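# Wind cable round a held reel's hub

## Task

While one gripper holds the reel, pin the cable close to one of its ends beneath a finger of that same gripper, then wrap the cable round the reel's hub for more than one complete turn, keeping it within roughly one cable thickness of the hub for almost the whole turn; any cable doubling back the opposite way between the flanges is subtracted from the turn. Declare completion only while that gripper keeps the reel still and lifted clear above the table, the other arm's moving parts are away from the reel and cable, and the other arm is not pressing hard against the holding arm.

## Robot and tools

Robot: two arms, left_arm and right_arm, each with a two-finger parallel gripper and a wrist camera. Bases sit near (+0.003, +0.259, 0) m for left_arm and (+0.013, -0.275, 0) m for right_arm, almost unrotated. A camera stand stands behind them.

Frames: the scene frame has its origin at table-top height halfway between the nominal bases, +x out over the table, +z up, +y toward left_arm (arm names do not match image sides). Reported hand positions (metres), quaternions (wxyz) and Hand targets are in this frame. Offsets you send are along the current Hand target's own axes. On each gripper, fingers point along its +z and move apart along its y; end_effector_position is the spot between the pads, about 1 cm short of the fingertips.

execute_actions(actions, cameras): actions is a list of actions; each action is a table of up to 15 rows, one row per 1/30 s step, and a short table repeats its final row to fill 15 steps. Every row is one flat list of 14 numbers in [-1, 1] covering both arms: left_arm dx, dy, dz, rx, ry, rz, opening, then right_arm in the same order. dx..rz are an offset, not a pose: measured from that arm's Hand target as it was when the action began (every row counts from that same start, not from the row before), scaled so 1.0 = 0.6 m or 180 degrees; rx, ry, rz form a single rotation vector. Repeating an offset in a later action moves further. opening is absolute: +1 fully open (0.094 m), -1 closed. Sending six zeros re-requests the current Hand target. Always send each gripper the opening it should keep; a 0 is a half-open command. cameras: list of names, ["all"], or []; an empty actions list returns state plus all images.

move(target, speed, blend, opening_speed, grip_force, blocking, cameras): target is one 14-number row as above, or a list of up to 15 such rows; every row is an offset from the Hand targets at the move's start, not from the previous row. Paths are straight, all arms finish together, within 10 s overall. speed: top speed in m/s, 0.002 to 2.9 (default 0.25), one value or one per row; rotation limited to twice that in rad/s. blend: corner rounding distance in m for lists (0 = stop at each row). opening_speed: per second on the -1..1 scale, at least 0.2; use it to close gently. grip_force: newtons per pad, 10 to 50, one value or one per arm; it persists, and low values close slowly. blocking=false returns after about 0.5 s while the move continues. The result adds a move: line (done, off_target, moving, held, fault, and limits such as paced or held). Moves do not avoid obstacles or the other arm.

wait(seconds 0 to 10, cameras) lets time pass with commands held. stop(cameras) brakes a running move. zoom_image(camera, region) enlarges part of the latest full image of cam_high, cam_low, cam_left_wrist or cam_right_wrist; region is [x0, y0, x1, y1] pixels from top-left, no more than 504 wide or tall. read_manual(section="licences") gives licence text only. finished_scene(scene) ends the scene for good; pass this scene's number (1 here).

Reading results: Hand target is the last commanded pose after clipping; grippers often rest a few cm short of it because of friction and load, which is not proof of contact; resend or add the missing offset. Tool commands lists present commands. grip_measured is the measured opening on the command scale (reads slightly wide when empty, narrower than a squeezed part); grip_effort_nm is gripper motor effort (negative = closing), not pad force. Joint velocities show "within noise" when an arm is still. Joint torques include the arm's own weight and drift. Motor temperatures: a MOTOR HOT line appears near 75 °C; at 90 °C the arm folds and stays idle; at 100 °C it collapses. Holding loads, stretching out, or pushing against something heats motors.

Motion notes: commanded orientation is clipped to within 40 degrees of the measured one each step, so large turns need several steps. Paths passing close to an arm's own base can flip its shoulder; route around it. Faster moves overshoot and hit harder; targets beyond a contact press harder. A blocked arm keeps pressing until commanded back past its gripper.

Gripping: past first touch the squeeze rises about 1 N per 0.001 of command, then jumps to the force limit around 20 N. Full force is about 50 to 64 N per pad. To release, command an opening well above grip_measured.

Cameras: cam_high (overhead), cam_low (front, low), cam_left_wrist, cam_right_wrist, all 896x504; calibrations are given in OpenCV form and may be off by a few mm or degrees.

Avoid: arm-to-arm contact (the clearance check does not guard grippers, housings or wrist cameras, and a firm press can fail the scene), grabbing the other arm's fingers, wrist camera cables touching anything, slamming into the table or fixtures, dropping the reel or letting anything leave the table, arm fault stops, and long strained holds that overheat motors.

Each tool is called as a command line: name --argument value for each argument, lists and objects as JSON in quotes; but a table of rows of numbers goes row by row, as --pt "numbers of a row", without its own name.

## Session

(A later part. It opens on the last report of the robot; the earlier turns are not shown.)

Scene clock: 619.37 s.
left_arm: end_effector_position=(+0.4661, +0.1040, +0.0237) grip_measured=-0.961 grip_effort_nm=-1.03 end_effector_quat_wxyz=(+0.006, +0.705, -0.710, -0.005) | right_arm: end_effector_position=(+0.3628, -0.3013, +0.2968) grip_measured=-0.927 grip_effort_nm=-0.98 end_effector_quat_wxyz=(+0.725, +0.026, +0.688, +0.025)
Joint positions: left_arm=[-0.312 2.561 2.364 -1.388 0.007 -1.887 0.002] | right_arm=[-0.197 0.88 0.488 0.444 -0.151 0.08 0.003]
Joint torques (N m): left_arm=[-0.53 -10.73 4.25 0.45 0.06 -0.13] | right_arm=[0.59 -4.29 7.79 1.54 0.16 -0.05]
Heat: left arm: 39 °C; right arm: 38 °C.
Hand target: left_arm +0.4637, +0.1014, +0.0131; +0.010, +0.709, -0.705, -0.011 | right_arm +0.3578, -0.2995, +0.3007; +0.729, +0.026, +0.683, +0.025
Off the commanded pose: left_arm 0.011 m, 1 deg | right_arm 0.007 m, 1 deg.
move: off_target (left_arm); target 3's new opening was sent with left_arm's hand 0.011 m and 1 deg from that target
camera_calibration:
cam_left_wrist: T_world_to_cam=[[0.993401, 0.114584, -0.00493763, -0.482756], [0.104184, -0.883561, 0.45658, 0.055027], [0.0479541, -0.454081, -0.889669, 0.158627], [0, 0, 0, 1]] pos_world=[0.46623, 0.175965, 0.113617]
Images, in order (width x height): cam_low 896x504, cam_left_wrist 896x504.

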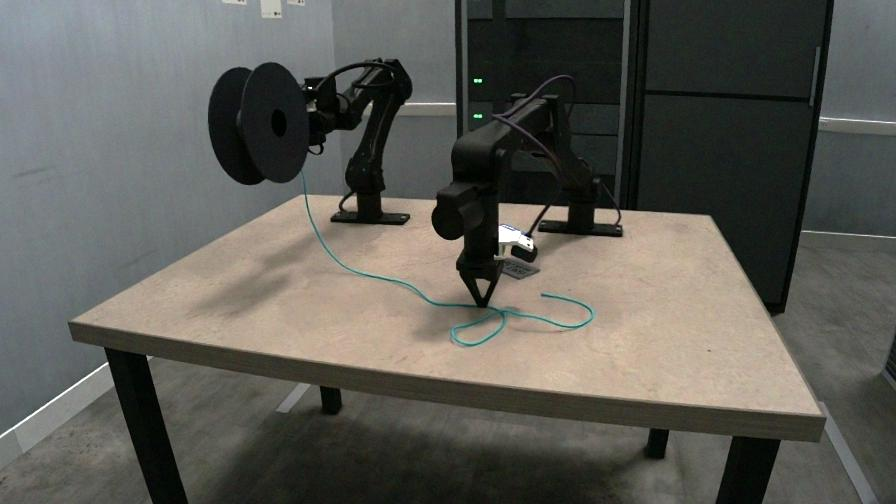

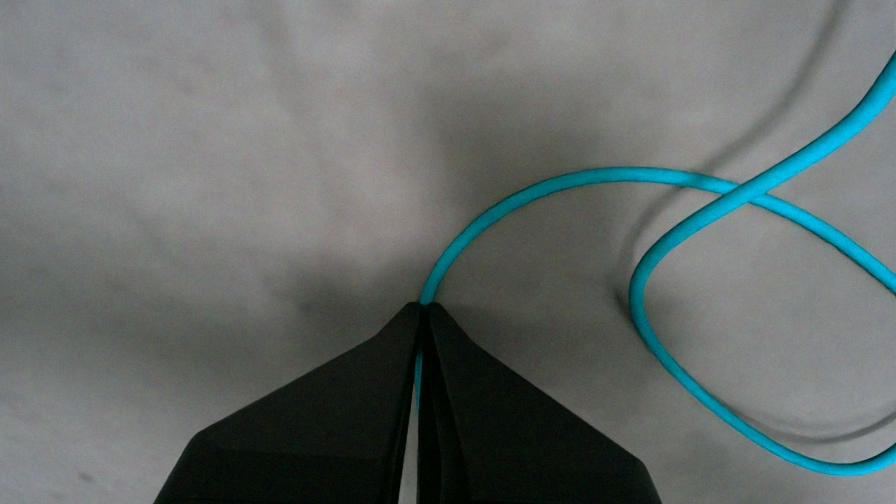

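move --pt "-0.082 -0.093 -0.195 0.15 0 0 -1 0 0 0 0 0 0 -1" --pt "-0.082 -0.227 -0.495 0.25 0 0 -1 0 0 0 0 0 0 -1" --pt "0 0.045 -0.76 0.3 0 0 -1 0 0 0 0 0 0 -1" --speed 0.2 --blend 0.04 --cameras '["cam_high","cam_low"]'

Scene clock: 627.53 s.
left_arm: end_effector_position=(+0.4636, +0.0893, +0.4585) grip_measured=-0.961 grip_effort_nm=-1.03 end_effector_quat_wxyz=(-0.350, +0.583, -0.612, +0.404) | right_arm: end_effector_position=(+0.3628, -0.3013, +0.2968) grip_measured=-0.927 grip_effort_nm=-0.98 end_effector_quat_wxyz=(+0.725, +0.026, +0.688, +0.025)
Joint positions: left_arm=[-0.47 2.058 2.846 -1.261 -0.347 -1.79 0.002] | right_arm=[-0.197 0.88 0.488 0.444 -0.151 0.08 0.003]
Joint torques (N m): left_arm=[-0.21 -9.32 6.22 1.37 -0.37 -0.08] | right_arm=[0.49 -4.4 7.72 1.51 0.1 -0.04]
Heat: left arm: 39 °C; right arm: 38 °C.
Hand target: left_arm +0.4504, +0.1009, +0.4697; -0.313, +0.637, -0.633, +0.310 | right_arm +0.3578, -0.2995, +0.3007; +0.729, +0.026, +0.683, +0.025
Off the commanded pose: left_arm 0.021 m, 13 deg | right_arm 0.007 m, 1 deg.
elbow stopped short (left arm): the move would have taken joint 3 (elbow) straighter than the controller allows.
move: off_target (left_arm)
Images, in order (width x height): cam_high 896x504, cam_low 896x504.

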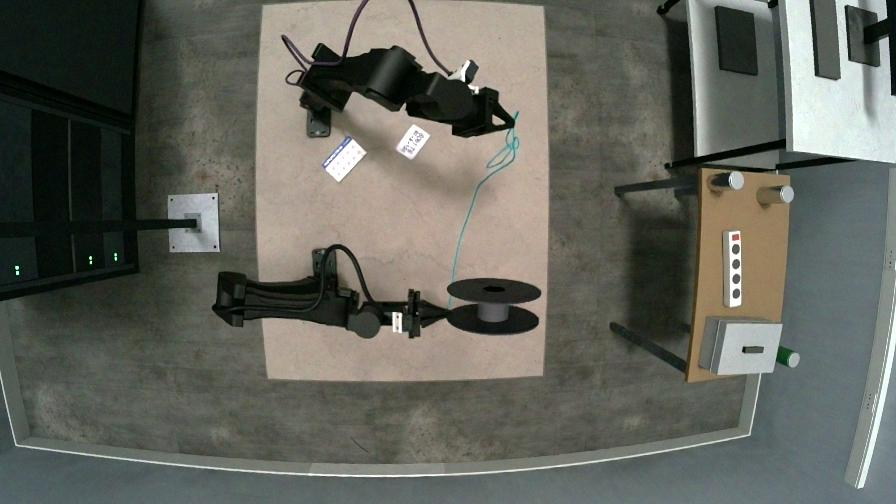

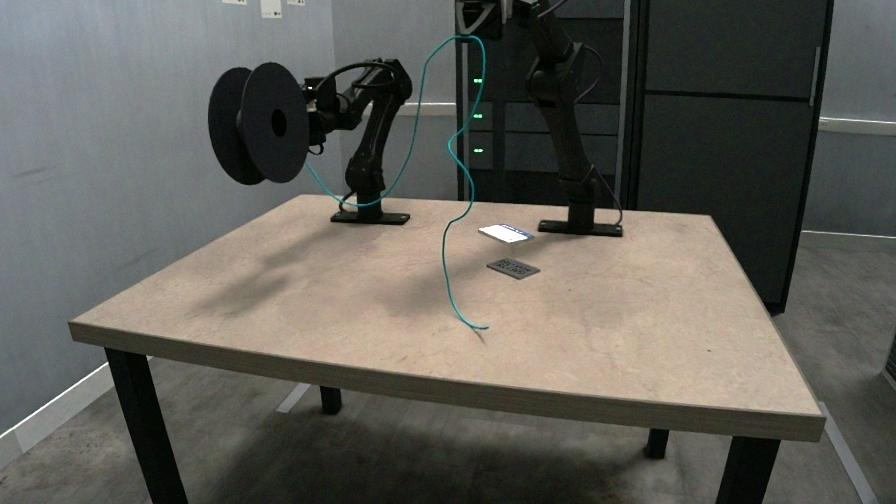

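move --pt "-0.19 0.15 0.42 0 0 0 -1 0 0 0 0 0 0 -1" --speed 0.2 --cameras '["cam_high","cam_low"]'

Scene clock: 632.40 s.
left_arm: end_effector_position=(+0.5834, +0.2174, +0.2285) grip_measured=-0.961 grip_effort_nm=-1.03 end_effector_quat_wxyz=(-0.291, +0.652, -0.638, +0.288) | right_arm: end_effector_position=(+0.3628, -0.3013, +0.2968) grip_measured=-0.927 grip_effort_nm=-0.98 end_effector_quat_wxyz=(+0.725, +0.026, +0.688, +0.025)
Joint positions: left_arm=[-0.09 2.078 2.021 -0.675 -0.088 -1.655 0.002] | right_arm=[-0.197 0.88 0.488 0.444 -0.151 0.08 0.003]
Joint torques (N m): left_arm=[0.05 -10.24 7.3 2.12 0.03 0.15] | right_arm=[0.57 -4.29 7.91 1.56 0.13 -0.01]
Heat: left arm: 39 °C; right arm: 38 °C.
Hand target: left_arm +0.5940, +0.2159, +0.2444; -0.313, +0.637, -0.633, +0.310 | right_arm +0.3578, -0.2995, +0.3007; +0.729, +0.026, +0.683, +0.025
Off the commanded pose: left_arm 0.019 m, 4 deg | right_arm 0.007 m, 1 deg.
move: off_target (left_arm)
Images, in order (width x height): cam_high 896x504, cam_low 896x504.

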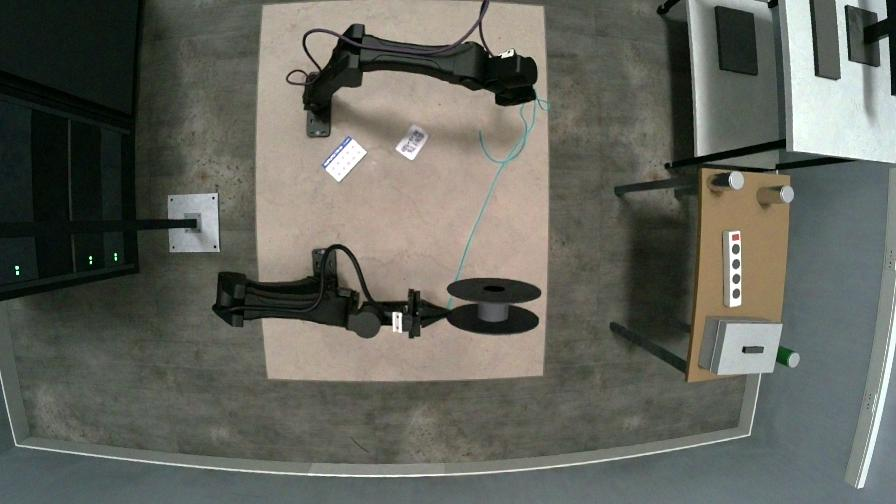

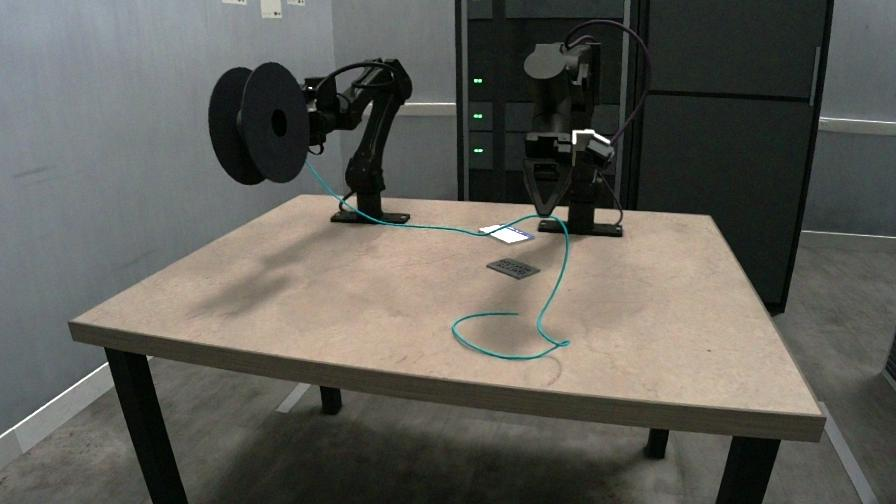

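move --pt "-0.06 0 -0.1 0 0 0 -1 0 0 0 0 0 0 -1" --pt "0.07 0 -0.6 0 0 0 -1 0 0 0 0 0 0 -1" --speed 0.15 --cameras '["cam_high","cam_low"]'

Scene clock: 640.70 s.
left_arm: end_effector_position=(+0.3130, +0.1653, +0.4698) grip_measured=-0.961 grip_effort_nm=-1.03 end_effector_quat_wxyz=(-0.315, +0.620, -0.627, +0.351) | right_arm: end_effector_position=(+0.3628, -0.3011, +0.2968) grip_measured=-0.927 grip_effort_nm=-0.98 end_effector_quat_wxyz=(+0.725, +0.026, +0.688, +0.025)
Joint positions: left_arm=[-0.482 1.568 2.465 -1.531 -0.356 -1.871 0.002] | right_arm=[-0.197 0.88 0.488 0.444 -0.151 0.08 0.003]
Joint torques (N m): left_arm=[-0.54 -2.74 4.45 1.27 -0.42 -0.08] | right_arm=[0.72 -3.97 7.79 1.52 0.12 -0.02]
Heat: left arm: 39 °C; right arm: 38 °C.
Hand target: left_arm +0.3095, +0.1720, +0.4646; -0.313, +0.637, -0.633, +0.310 | right_arm +0.3578, -0.2994, +0.3007; +0.729, +0.026, +0.683, +0.025
Off the commanded pose: left_arm 0.009 m, 5 deg | right_arm 0.006 m, 1 deg.
joint sent to its limit (left arm) — joint 4 (wrist pitch), lower limit. The joint targets are off in orientation, not in position.
move: off_target (left_arm)
Images, in order (width x height): cam_high 896x504, cam_low 896x504.

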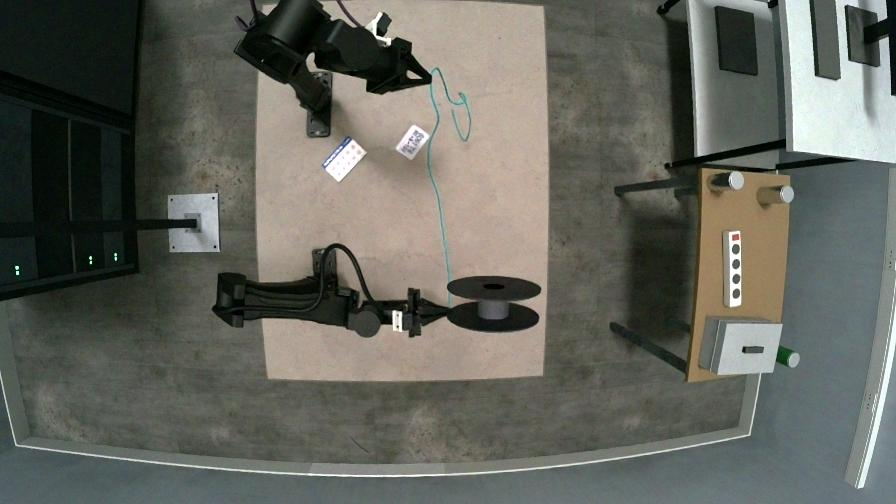

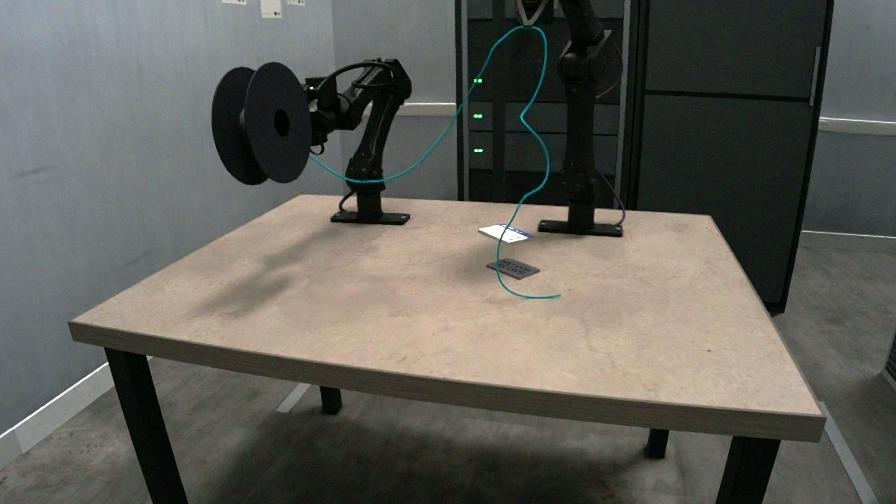

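move --target '[0.06,0.085,0.35,0.53,0.268,0.53,-1,0,0,0,0,0,0,-1]' --speed 0.4 --cameras '["cam_high","cam_low"]'

move --target '[0,0,0,0,0,0,-1,-0.1,0.2,-0.097,0,0,0,-1]' --speed 0.2 --cameras '["cam_high","cam_low"]'

Scene clock: 666.63 s.
left_arm: end_effector_position=(+0.4439, +0.1404, +0.2839) grip_measured=-0.961 grip_effort_nm=-1.03 end_effector_quat_wxyz=(+0.510, +0.433, +0.559, -0.490) | right_arm: end_effector_position=(+0.3628, -0.3011, +0.2968) grip_measured=-0.927 grip_effort_nm=-0.98 end_effector_quat_wxyz=(+0.725, +0.026, +0.688, +0.025)
Joint positions: left_arm=[0.151 1.954 1.315 0.897 1.564 -0.365 0.002] | right_arm=[-0.197 0.88 0.488 0.444 -0.151 0.08 0.003]
Joint torques (N m): left_arm=[-0.76 -8.12 9.57 1.43 0 0.18] | right_arm=[0.47 -4.25 7.83 1.53 0.13 0.02]
Heat: left arm: 35 °C; right arm: 38 °C.
Hand target: left_arm +0.4446, +0.1370, +0.2957; +0.495, +0.496, +0.506, -0.503 | right_arm +0.3578, -0.2994, +0.3007; +0.729, +0.026, +0.683, +0.025
Off the commanded pose: left_arm 0.012 m, 10 deg | right_arm 0.007 m, 1 deg.
joint sent to its limit (left arm) — joint 5 (wrist yaw), upper limit. The joint targets are off in orientation, not in position.
move: off_target (left_arm)
Images, in order (width x height): cam_high 896x504, cam_low 896x504.

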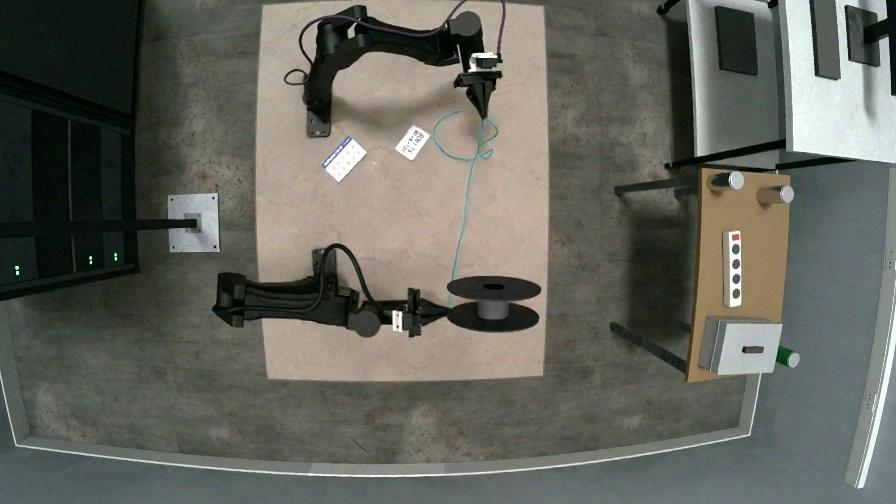

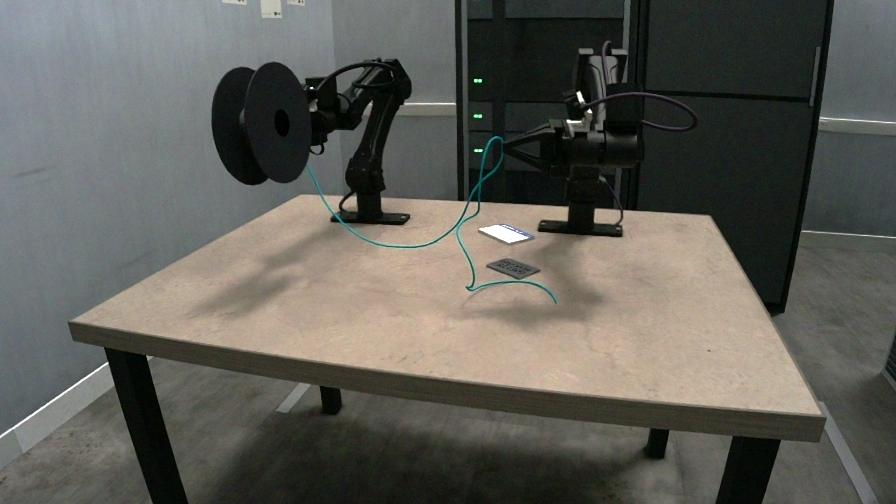

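Scene clock: 668.50 s.
left_arm: end_effector_position=(+0.4439, +0.1404, +0.2839) grip_measured=-0.961 grip_effort_nm=-1.03 end_effector_quat_wxyz=(+0.512, +0.434, +0.558, -0.489) | right_arm: end_effector_position=(+0.2985, -0.1807, +0.3428) grip_measured=-0.927 grip_effort_nm=-0.98 end_effector_quat_wxyz=(+0.718, +0.011, +0.696, +0.017)
Joint positions: left_arm=[0.151 1.954 1.315 0.897 1.564 -0.36 0.002] | right_arm=[0.675 0.719 0.644 0.117 0.71 0.011 0.003]
Joint torques (N m): left_arm=[-0.73 -8.16 9.58 1.37 0 0.17] | right_arm=[0.73 -0.87 12.14 1.36 0.14 -0.04]
Heat: left arm: 35 °C; right arm: 37 °C.
Hand target: left_arm +0.4446, +0.1370, +0.2957; +0.495, +0.496, +0.506, -0.503 | right_arm +0.2957, -0.1838, +0.3650; +0.729, +0.026, +0.683, +0.025
Off the commanded pose: left_arm 0.012 m, 10 deg | right_arm 0.023 m, 3 deg.
joint sent to its limit (left arm) — joint 5 (wrist yaw), upper limit. The joint targets are off in orientation, not in position.
move: off_target (left_arm, right_arm)
Images, in order (width x height): cam_high 896x504, cam_low 896x504.

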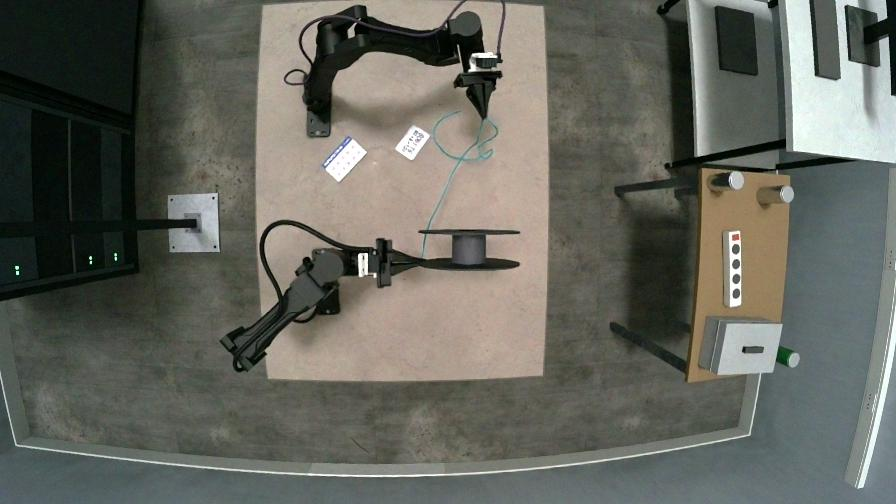

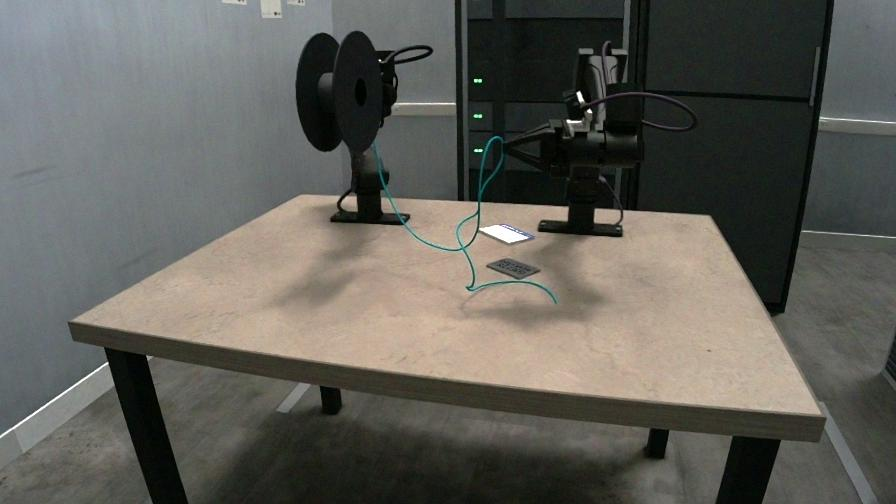

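move --pt "0.227 0 0.178 0 0 0 -1 0 0 0 0 0 0 -1" --pt "0.243 -0.033 0.462 0 0 0 -1 0 0 0 0 0 0 -1" --speed 0.2 --blend 0.03 --cameras '["cam_high","cam_low","cam_right_wrist"]'

Scene clock: 678.80 s.
left_arm: end_effector_position=(+0.4130, -0.1381, +0.1465) grip_measured=-0.961 grip_effort_nm=-1.03 end_effector_quat_wxyz=(+0.482, +0.494, +0.510, -0.513) | right_arm: end_effector_position=(+0.2985, -0.1807, +0.3428) grip_measured=-0.927 grip_effort_nm=-0.98 end_effector_quat_wxyz=(+0.718, +0.011, +0.696, +0.017)
Joint positions: left_arm=[-0.475 2.33 1.4 0.91 1.099 -0.029 0.002] | right_arm=[0.675 0.719 0.644 0.117 0.71 0.011 0.003]
Joint torques (N m): left_arm=[0.32 -9.4 8.85 1.46 -0.13 0.12] | right_arm=[0.59 -0.81 12.22 1.31 0.16 0.01]
Heat: left arm: 36 °C; right arm: 38 °C.
Hand target: left_arm +0.4223, -0.1397, +0.1493; +0.495, +0.496, +0.506, -0.503 | right_arm +0.2957, -0.1838, +0.3650; +0.729, +0.026, +0.683, +0.025
Off the commanded pose: left_arm 0.010 m, 2 deg | right_arm 0.023 m, 3 deg.
move: off_target (right_arm)
camera_calibration:
cam_right_wrist: T_world_to_cam=[[-0.0161976, -0.996765, 0.0787236, -0.209371], [-0.433707, -0.0639373, -0.898783, 0.445587], [0.900908, -0.0487011, -0.431268, -0.0147346], [0, 0, 0, 1]] pos_world=[0.203137, -0.180921, 0.410614]
Images, in order (width x height): cam_high 896x504, cam_low 896x504, cam_right_wrist 896x504.

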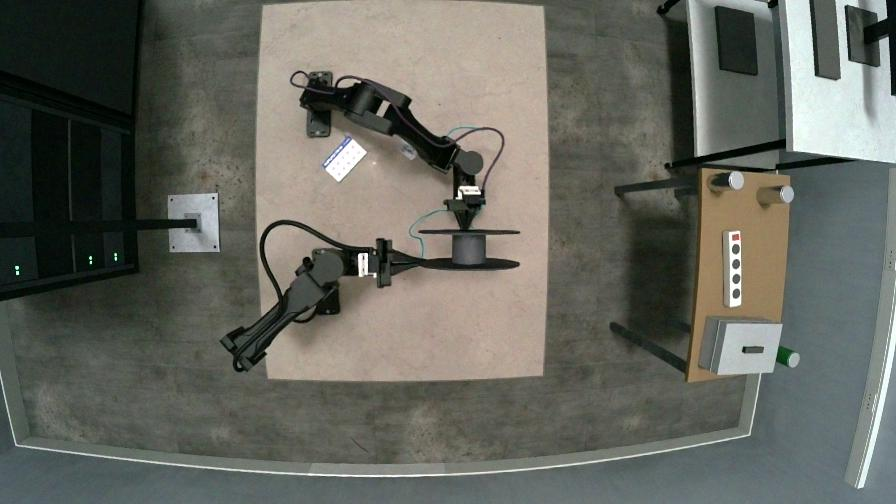

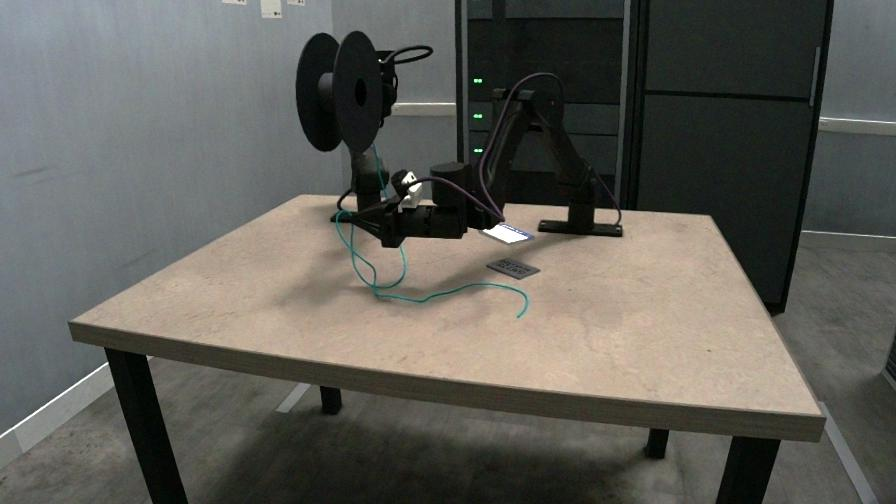

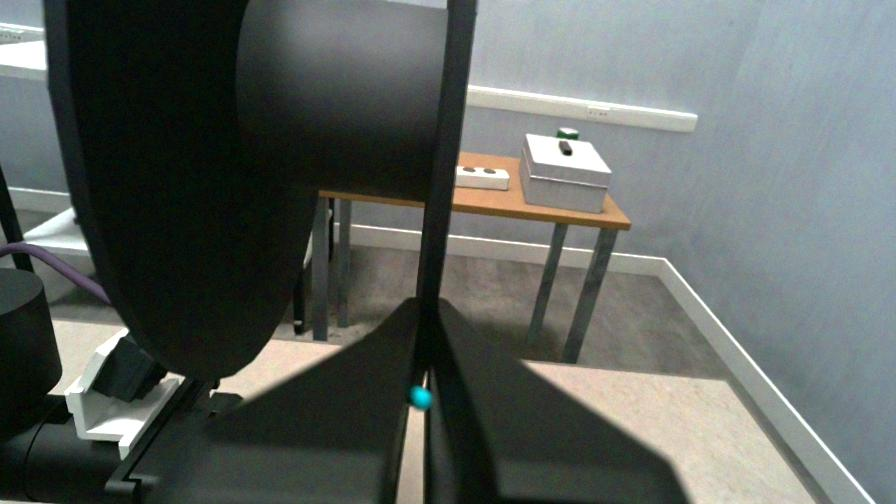

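move --pt "-0.117 0.18 0 0 0 0 -1 0 0 0 0 0 0 -1" --pt "-0.327 0.23 0 0 0 0 -1 0 0 0 0 0 0 -1" --pt "-0.567 0.15 0 0 0 0 -1 0 0 0 0 0 0 -1" --pt "-0.65 -0.037 0 0 0 0 -1 0 0 0 0 0 0 -1" --speed 0.2 --blend 0.03 --cameras '["cam_high","cam_low","cam_right_wrist"]'

Scene clock: 686.07 s.
left_arm: end_effector_position=(+0.4252, -0.1526, +0.5138) grip_measured=-0.961 grip_effort_nm=-1.03 end_effector_quat_wxyz=(+0.544, +0.418, +0.499, -0.530) | right_arm: end_effector_position=(+0.2985, -0.1832, +0.3425) grip_measured=-0.927 grip_effort_nm=-0.98 end_effector_quat_wxyz=(+0.718, +0.015, +0.696, +0.011)
Joint positions: left_arm=[-0.517 2.368 2.84 -0.213 0.926 -0.284 0.002] | right_arm=[0.675 0.719 0.644 0.116 0.724 0.009 0.003]
Joint torques (N m): left_arm=[0.24 -13.55 7.9 1.2 0.03 0.17] | right_arm=[0.59 -0.75 12.31 1.35 0.05 0.01]
Heat: left arm: 37 °C; right arm: 38 °C.
Hand target: left_arm +0.4073, -0.1412, +0.5395; +0.495, +0.496, +0.506, -0.503 | right_arm +0.2957, -0.1838, +0.3650; +0.729, +0.026, +0.683, +0.025
Off the commanded pose: left_arm 0.034 m, 11 deg | right_arm 0.023 m, 3 deg.
elbow stopped short (left arm): the move would have taken joint 3 (elbow) straighter than the controller allows.
move: off_target (left_arm, right_arm)
camera_calibration:
cam_right_wrist: T_world_to_cam=[[-0.0298992, -0.99628, 0.0808239, -0.2084], [-0.435887, -0.0597707, -0.898014, 0.44622], [0.899505, -0.06208, -0.432478, -0.0167337], [0, 0, 0, 1]] pos_world=[0.203323, -0.181993, 0.410319]
Images, in order (width x height): cam_high 896x504, cam_low 896x504, cam_right_wrist 896x504.

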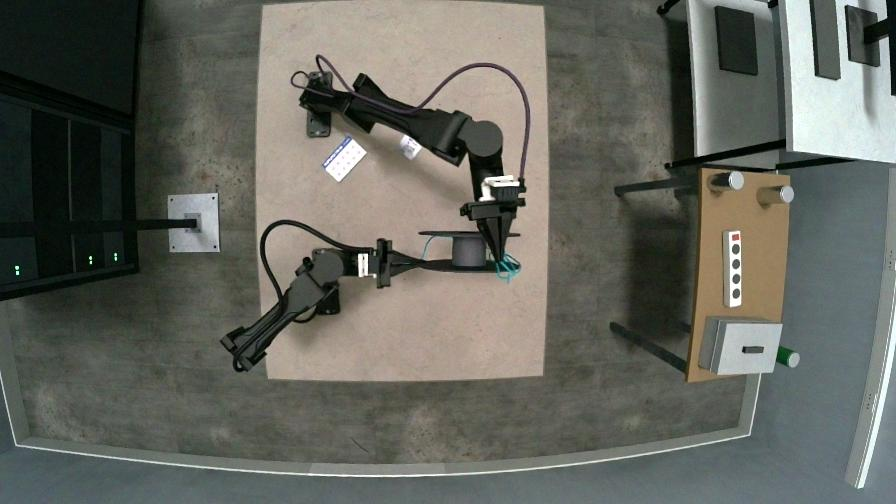

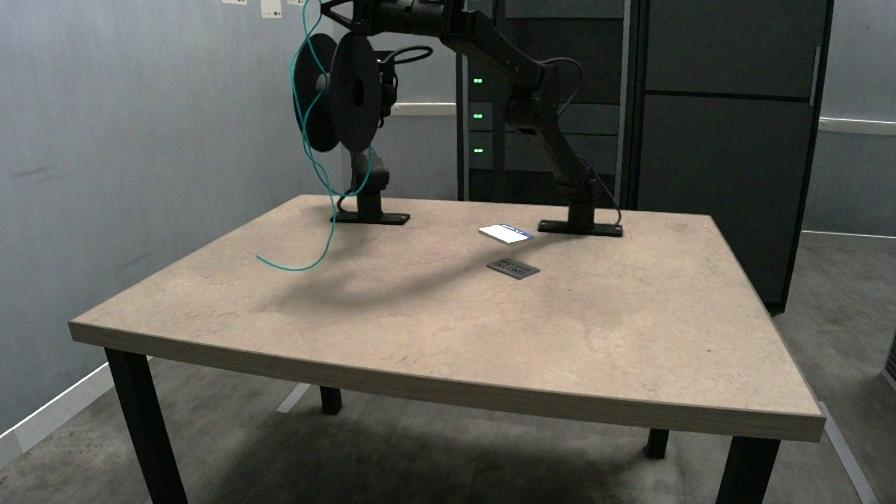

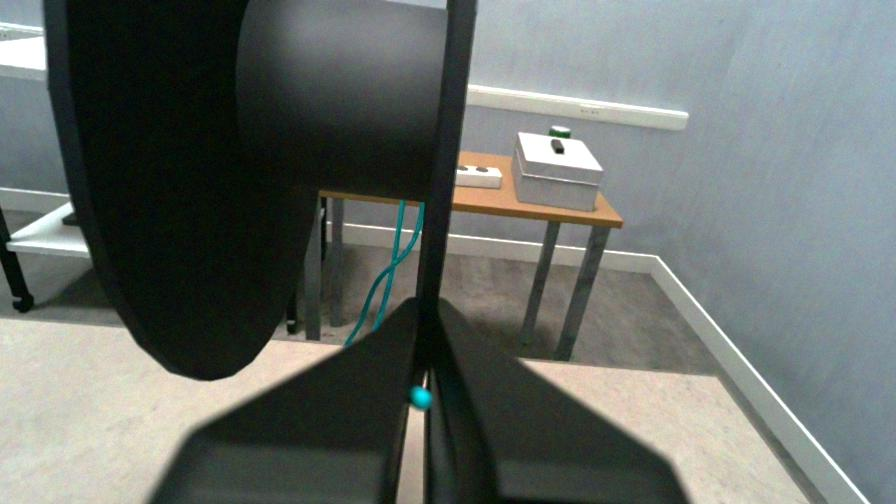

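move --pt "0.033 0.033 -0.22 0 0 0 -1 0 0 0 0 0 0 -1" --pt "0.016 -0.08 -0.235 0 0 0 -1 0 0 0 0 0 0 -1" --pt "0.133 -0.26 -0.235 0 0 0 -1 0 0 0 0 0 0 -1" --pt "0.3 -0.287 -0.235 0 0 0 -1 0 0 0 0 0 0 -1" --speed 0.2 --blend 0.03 --cameras '["cam_high","cam_low","cam_right_wrist"]'

Scene clock: 698.83 s.
left_arm: end_effector_position=(+0.2371, +0.0002, +0.3532) grip_measured=-0.961 grip_effort_nm=-1.03 end_effector_quat_wxyz=(+0.468, +0.487, +0.529, -0.514) | right_arm: end_effector_position=(+0.2984, -0.1812, +0.3425) grip_measured=-0.927 grip_effort_nm=-0.98 end_effector_quat_wxyz=(+0.718, +0.011, +0.696, +0.015)
Joint positions: left_arm=[-0.316 1.208 0.973 0.129 1.248 0.013 0.002] | right_arm=[0.676 0.719 0.644 0.116 0.715 0.009 0.003]
Joint torques (N m): left_arm=[-0.61 -5.2 5.56 2.04 -0.08 -0.06] | right_arm=[0.39 -0.77 12.25 1.41 0.09 -0.01]
Heat: left arm: 38 °C; right arm: 38 °C.
Hand target: left_arm +0.2317, +0.0005, +0.3633; +0.495, +0.496, +0.506, -0.503 | right_arm +0.2957, -0.1838, +0.3650; +0.729, +0.026, +0.683, +0.025
Off the commanded pose: left_arm 0.011 m, 4 deg | right_arm 0.023 m, 3 deg.
move: off_target (left_arm, right_arm)
camera_calibration:
cam_right_wrist: T_world_to_cam=[[-0.0196245, -0.996513, 0.0810933, -0.20957], [-0.435043, -0.064517, -0.898095, 0.445205], [0.900196, -0.0529037, -0.43226, -0.015067], [0, 0, 0, 1]] pos_world=[0.203134, -0.180913, 0.410319]
Images, in order (width x height): cam_high 896x504, cam_low 896x504, cam_right_wrist 896x504.

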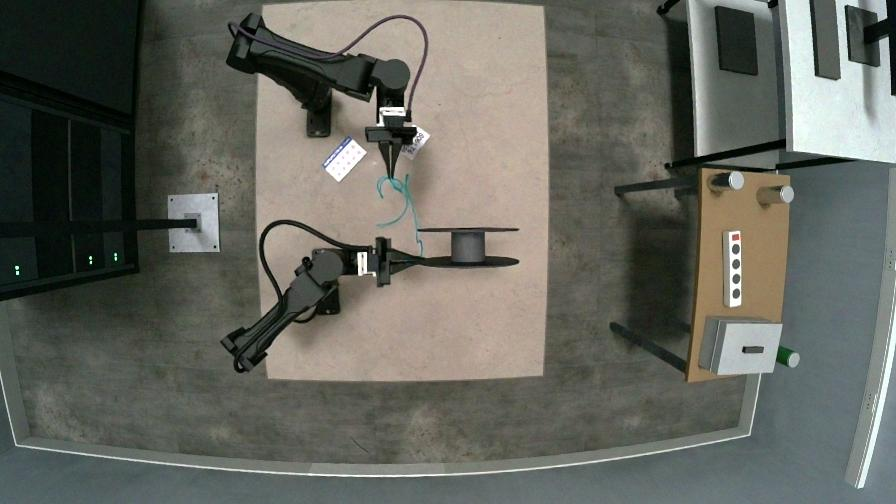

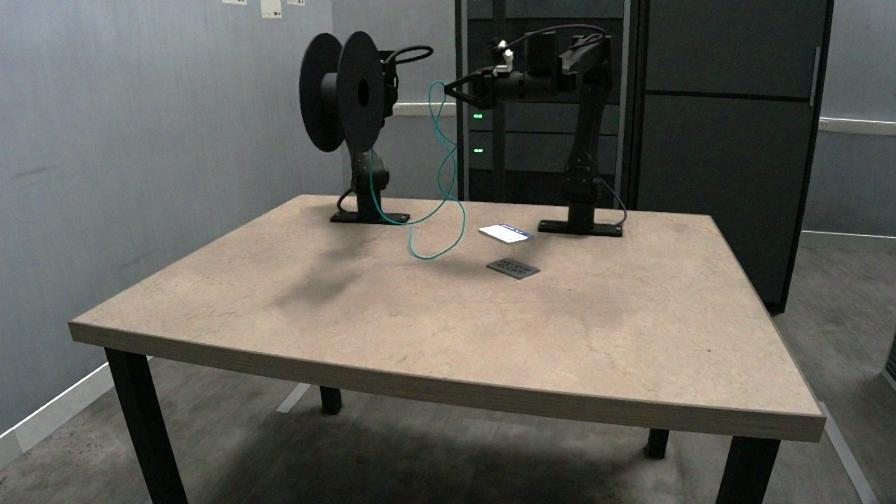

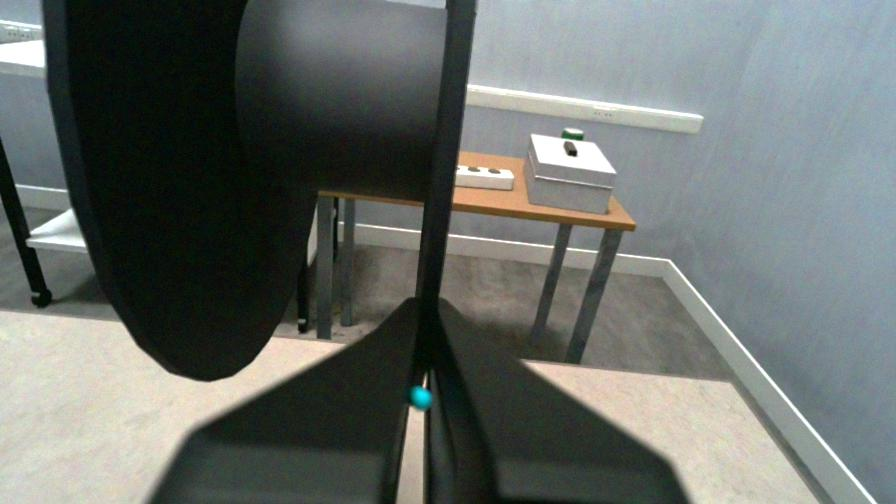

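move --pt "0.238 0.047 -0.1 0 0 0 -1 0.08 0 0 0 0 0 -1" --pt "0.389 0.247 0 0 0 0 -1 0.08 0 0 0 0 0 -1" --pt "0.405 0.33 0.242 0 0 0 -1 0.08 0 0 0 0 0 -1" --pt "0.305 0.497 0.242 0 0 0 -1 0.08 0 0 0 0 0 -1" --pt "0.089 0.547 0.242 0 0 0 -1 0.08 0 0 0 0 0 -1" --pt "-0.161 0.447 0.242 0 0 0 -1 0.08 0 0 0 0 0 -1" --pt "-0.295 0.214 0.242 0 0 0 -1 0.08 0 0 0 0 0 -1" --pt "-0.295 0.03 0.225 0 0 0 -1 0.08 0 0 0 0 0 -1" --speed 0.2 --blend 0.03 --cameras '["cam_high","cam_low","cam_right_wrist"]'

Scene clock: 719.27 s.
left_arm: end_effector_position=(+0.2617, -0.1409, +0.5142) grip_measured=-0.961 grip_effort_nm=-1.03 end_effector_quat_wxyz=(+0.459, +0.495, +0.537, -0.505) | right_arm: end_effector_position=(+0.3008, -0.1791, +0.2928) grip_measured=-0.927 grip_effort_nm=-0.98 end_effector_quat_wxyz=(+0.695, -0.009, +0.719, -0.006)
Joint positions: left_arm=[-0.694 1.776 2.207 -0.537 0.871 -0.007 0.002] | right_arm=[0.676 0.719 0.518 0.156 0.715 0.009 0.003]
Joint torques (N m): left_arm=[-0.43 -9.4 4.96 2.33 -0.09 -0.08] | right_arm=[0.68 -2.07 7.5 2.63 0.17 0.07]
Heat: left arm: 37 °C; right arm: 38 °C.
Hand target: left_arm +0.2529, -0.1352, +0.5395; +0.495, +0.496, +0.506, -0.503 | right_arm +0.2988, -0.1804, +0.3172; +0.729, +0.026, +0.683, +0.025
Off the commanded pose: left_arm 0.027 m, 5 deg | right_arm 0.025 m, 8 deg.
elbow stopped short (left arm): the move would have taken joint 3 (elbow) straighter than the controller allows.
move: off_target (left_arm, right_arm)
camera_calibration:
cam_right_wrist: T_world_to_cam=[[-0.0124083, -0.990218, 0.138979, -0.221411], [-0.492562, -0.114903, -0.862659, 0.399699], [0.870189, -0.0791597, -0.486318, -0.0184382], [0, 0, 0, 1]] pos_world=[0.210174, -0.174778, 0.366609]
Images, in order (width x height): cam_high 896x504, cam_low 896x504, cam_right_wrist 896x504.

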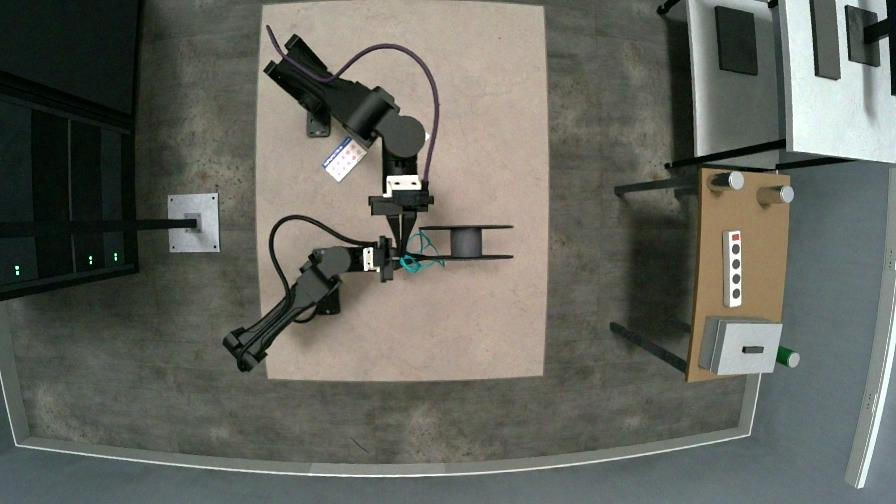

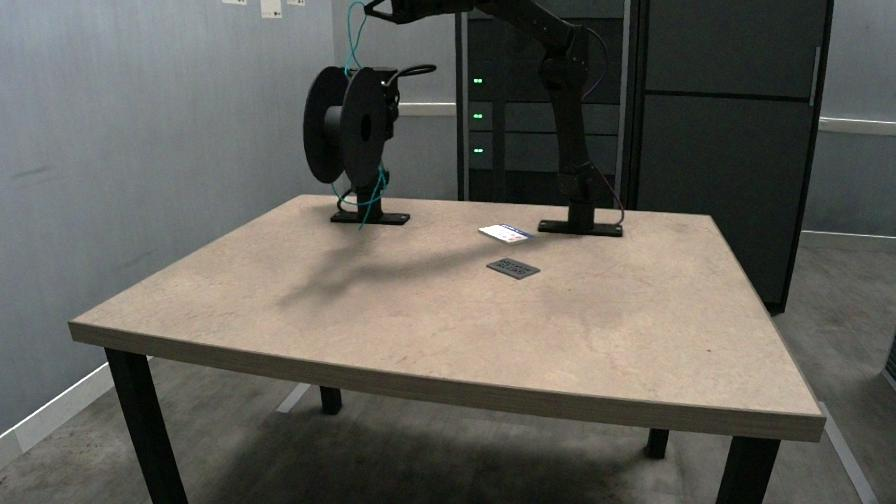

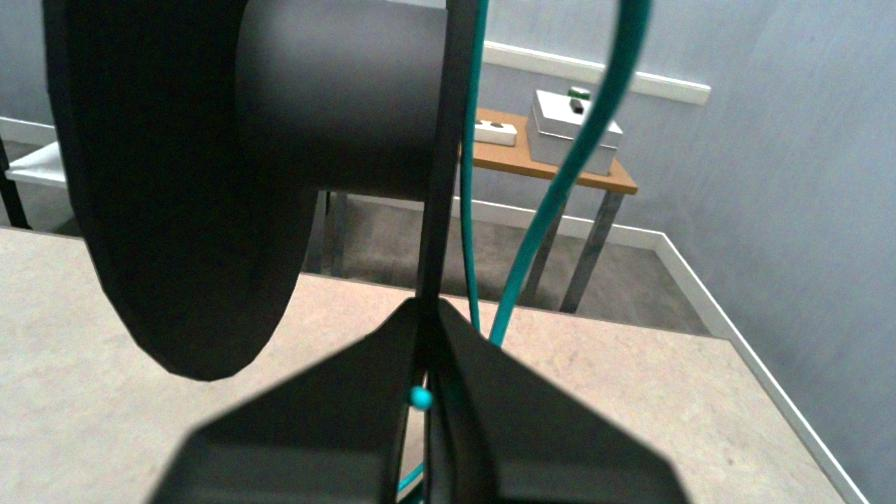

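move --pt "0 0.178 -0.025 0 0 0 -1 0 0 0 0 0 0 -1" --pt "0.333 0.51 -0.025 0 0 0 -1 0 0 0 0 0 0 -1" --pt "0.633 0.462 -0.06 0 0 0 -1 0 0 0 0 0 0 -1" --pt "0.683 0.33 -0.325 0 0 0 -1 0 0 0 0 0 0 -1" --pt "0.533 0.012 -0.36 0 0 0 -1 0 0 0 0 0 0 -1" --speed 0.25 --blend 0.03 --cameras '["cam_high","cam_low","cam_right_wrist"]'

Scene clock: 743.30 s.
left_arm: end_effector_position=(+0.2645, +0.0802, +0.2162) grip_measured=-0.961 grip_effort_nm=-1.03 end_effector_quat_wxyz=(+0.501, +0.497, +0.515, -0.487) | right_arm: end_effector_position=(+0.3008, -0.1791, +0.2895) grip_measured=-0.927 grip_effort_nm=-0.98 end_effector_quat_wxyz=(+0.693, -0.011, +0.721, -0.007)
Joint positions: left_arm=[0.011 1.405 0.694 0.04 1.53 0.668 0.002] | right_arm=[0.676 0.719 0.51 0.156 0.715 0.009 0.003]
Joint torques (N m): left_arm=[0.54 -5.34 4.77 0.97 0.66 -0.05] | right_arm=[0.92 -2.15 8.32 2.7 0.13 0.07]
Heat: left arm: 37 °C; right arm: 43 °C.
Hand target: left_arm +0.2542, +0.0820, +0.2203; +0.495, +0.496, +0.506, -0.503 | right_arm +0.2988, -0.1804, +0.3172; +0.729, +0.026, +0.683, +0.025
Off the commanded pose: left_arm 0.011 m, 2 deg | right_arm 0.028 m, 8 deg.
elbow stopped short (left arm): the move would have taken joint 3 (elbow) straighter than the controller allows.
joint sent to its limit (left arm) — joint 5 (wrist yaw), upper limit. The joint targets still meet the commanded pose.
move: off_target (left_arm, right_arm)
camera_calibration:
cam_right_wrist: T_world_to_cam=[[-0.0116324, -0.989545, 0.143752, -0.222487], [-0.497294, -0.118997, -0.859383, 0.396536], [0.867504, -0.0814837, -0.49071, -0.0184109], [0, 0, 0, 1]] pos_world=[0.210578, -0.174475, 0.363724]
Images, in order (width x height): cam_high 896x504, cam_low 896x504, cam_right_wrist 896x504.

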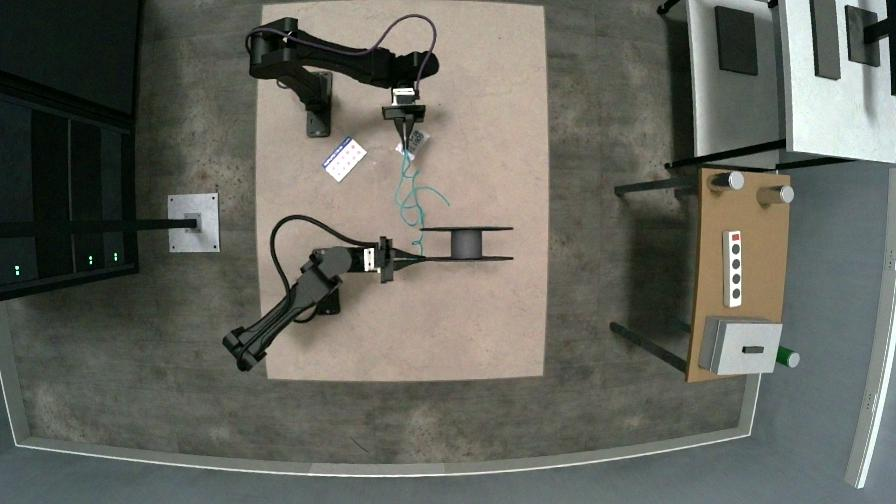

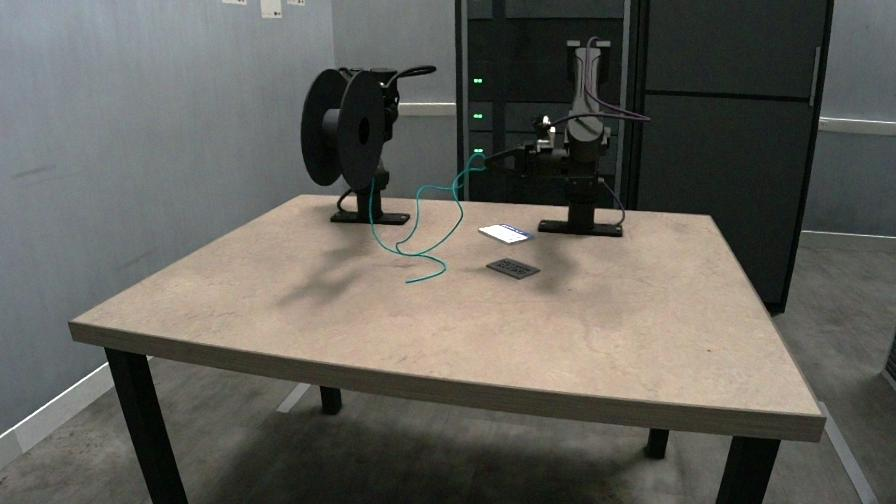

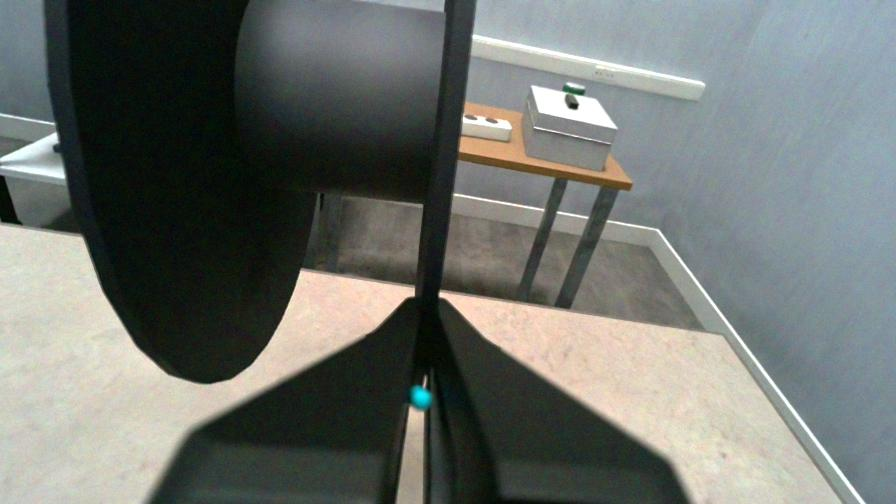

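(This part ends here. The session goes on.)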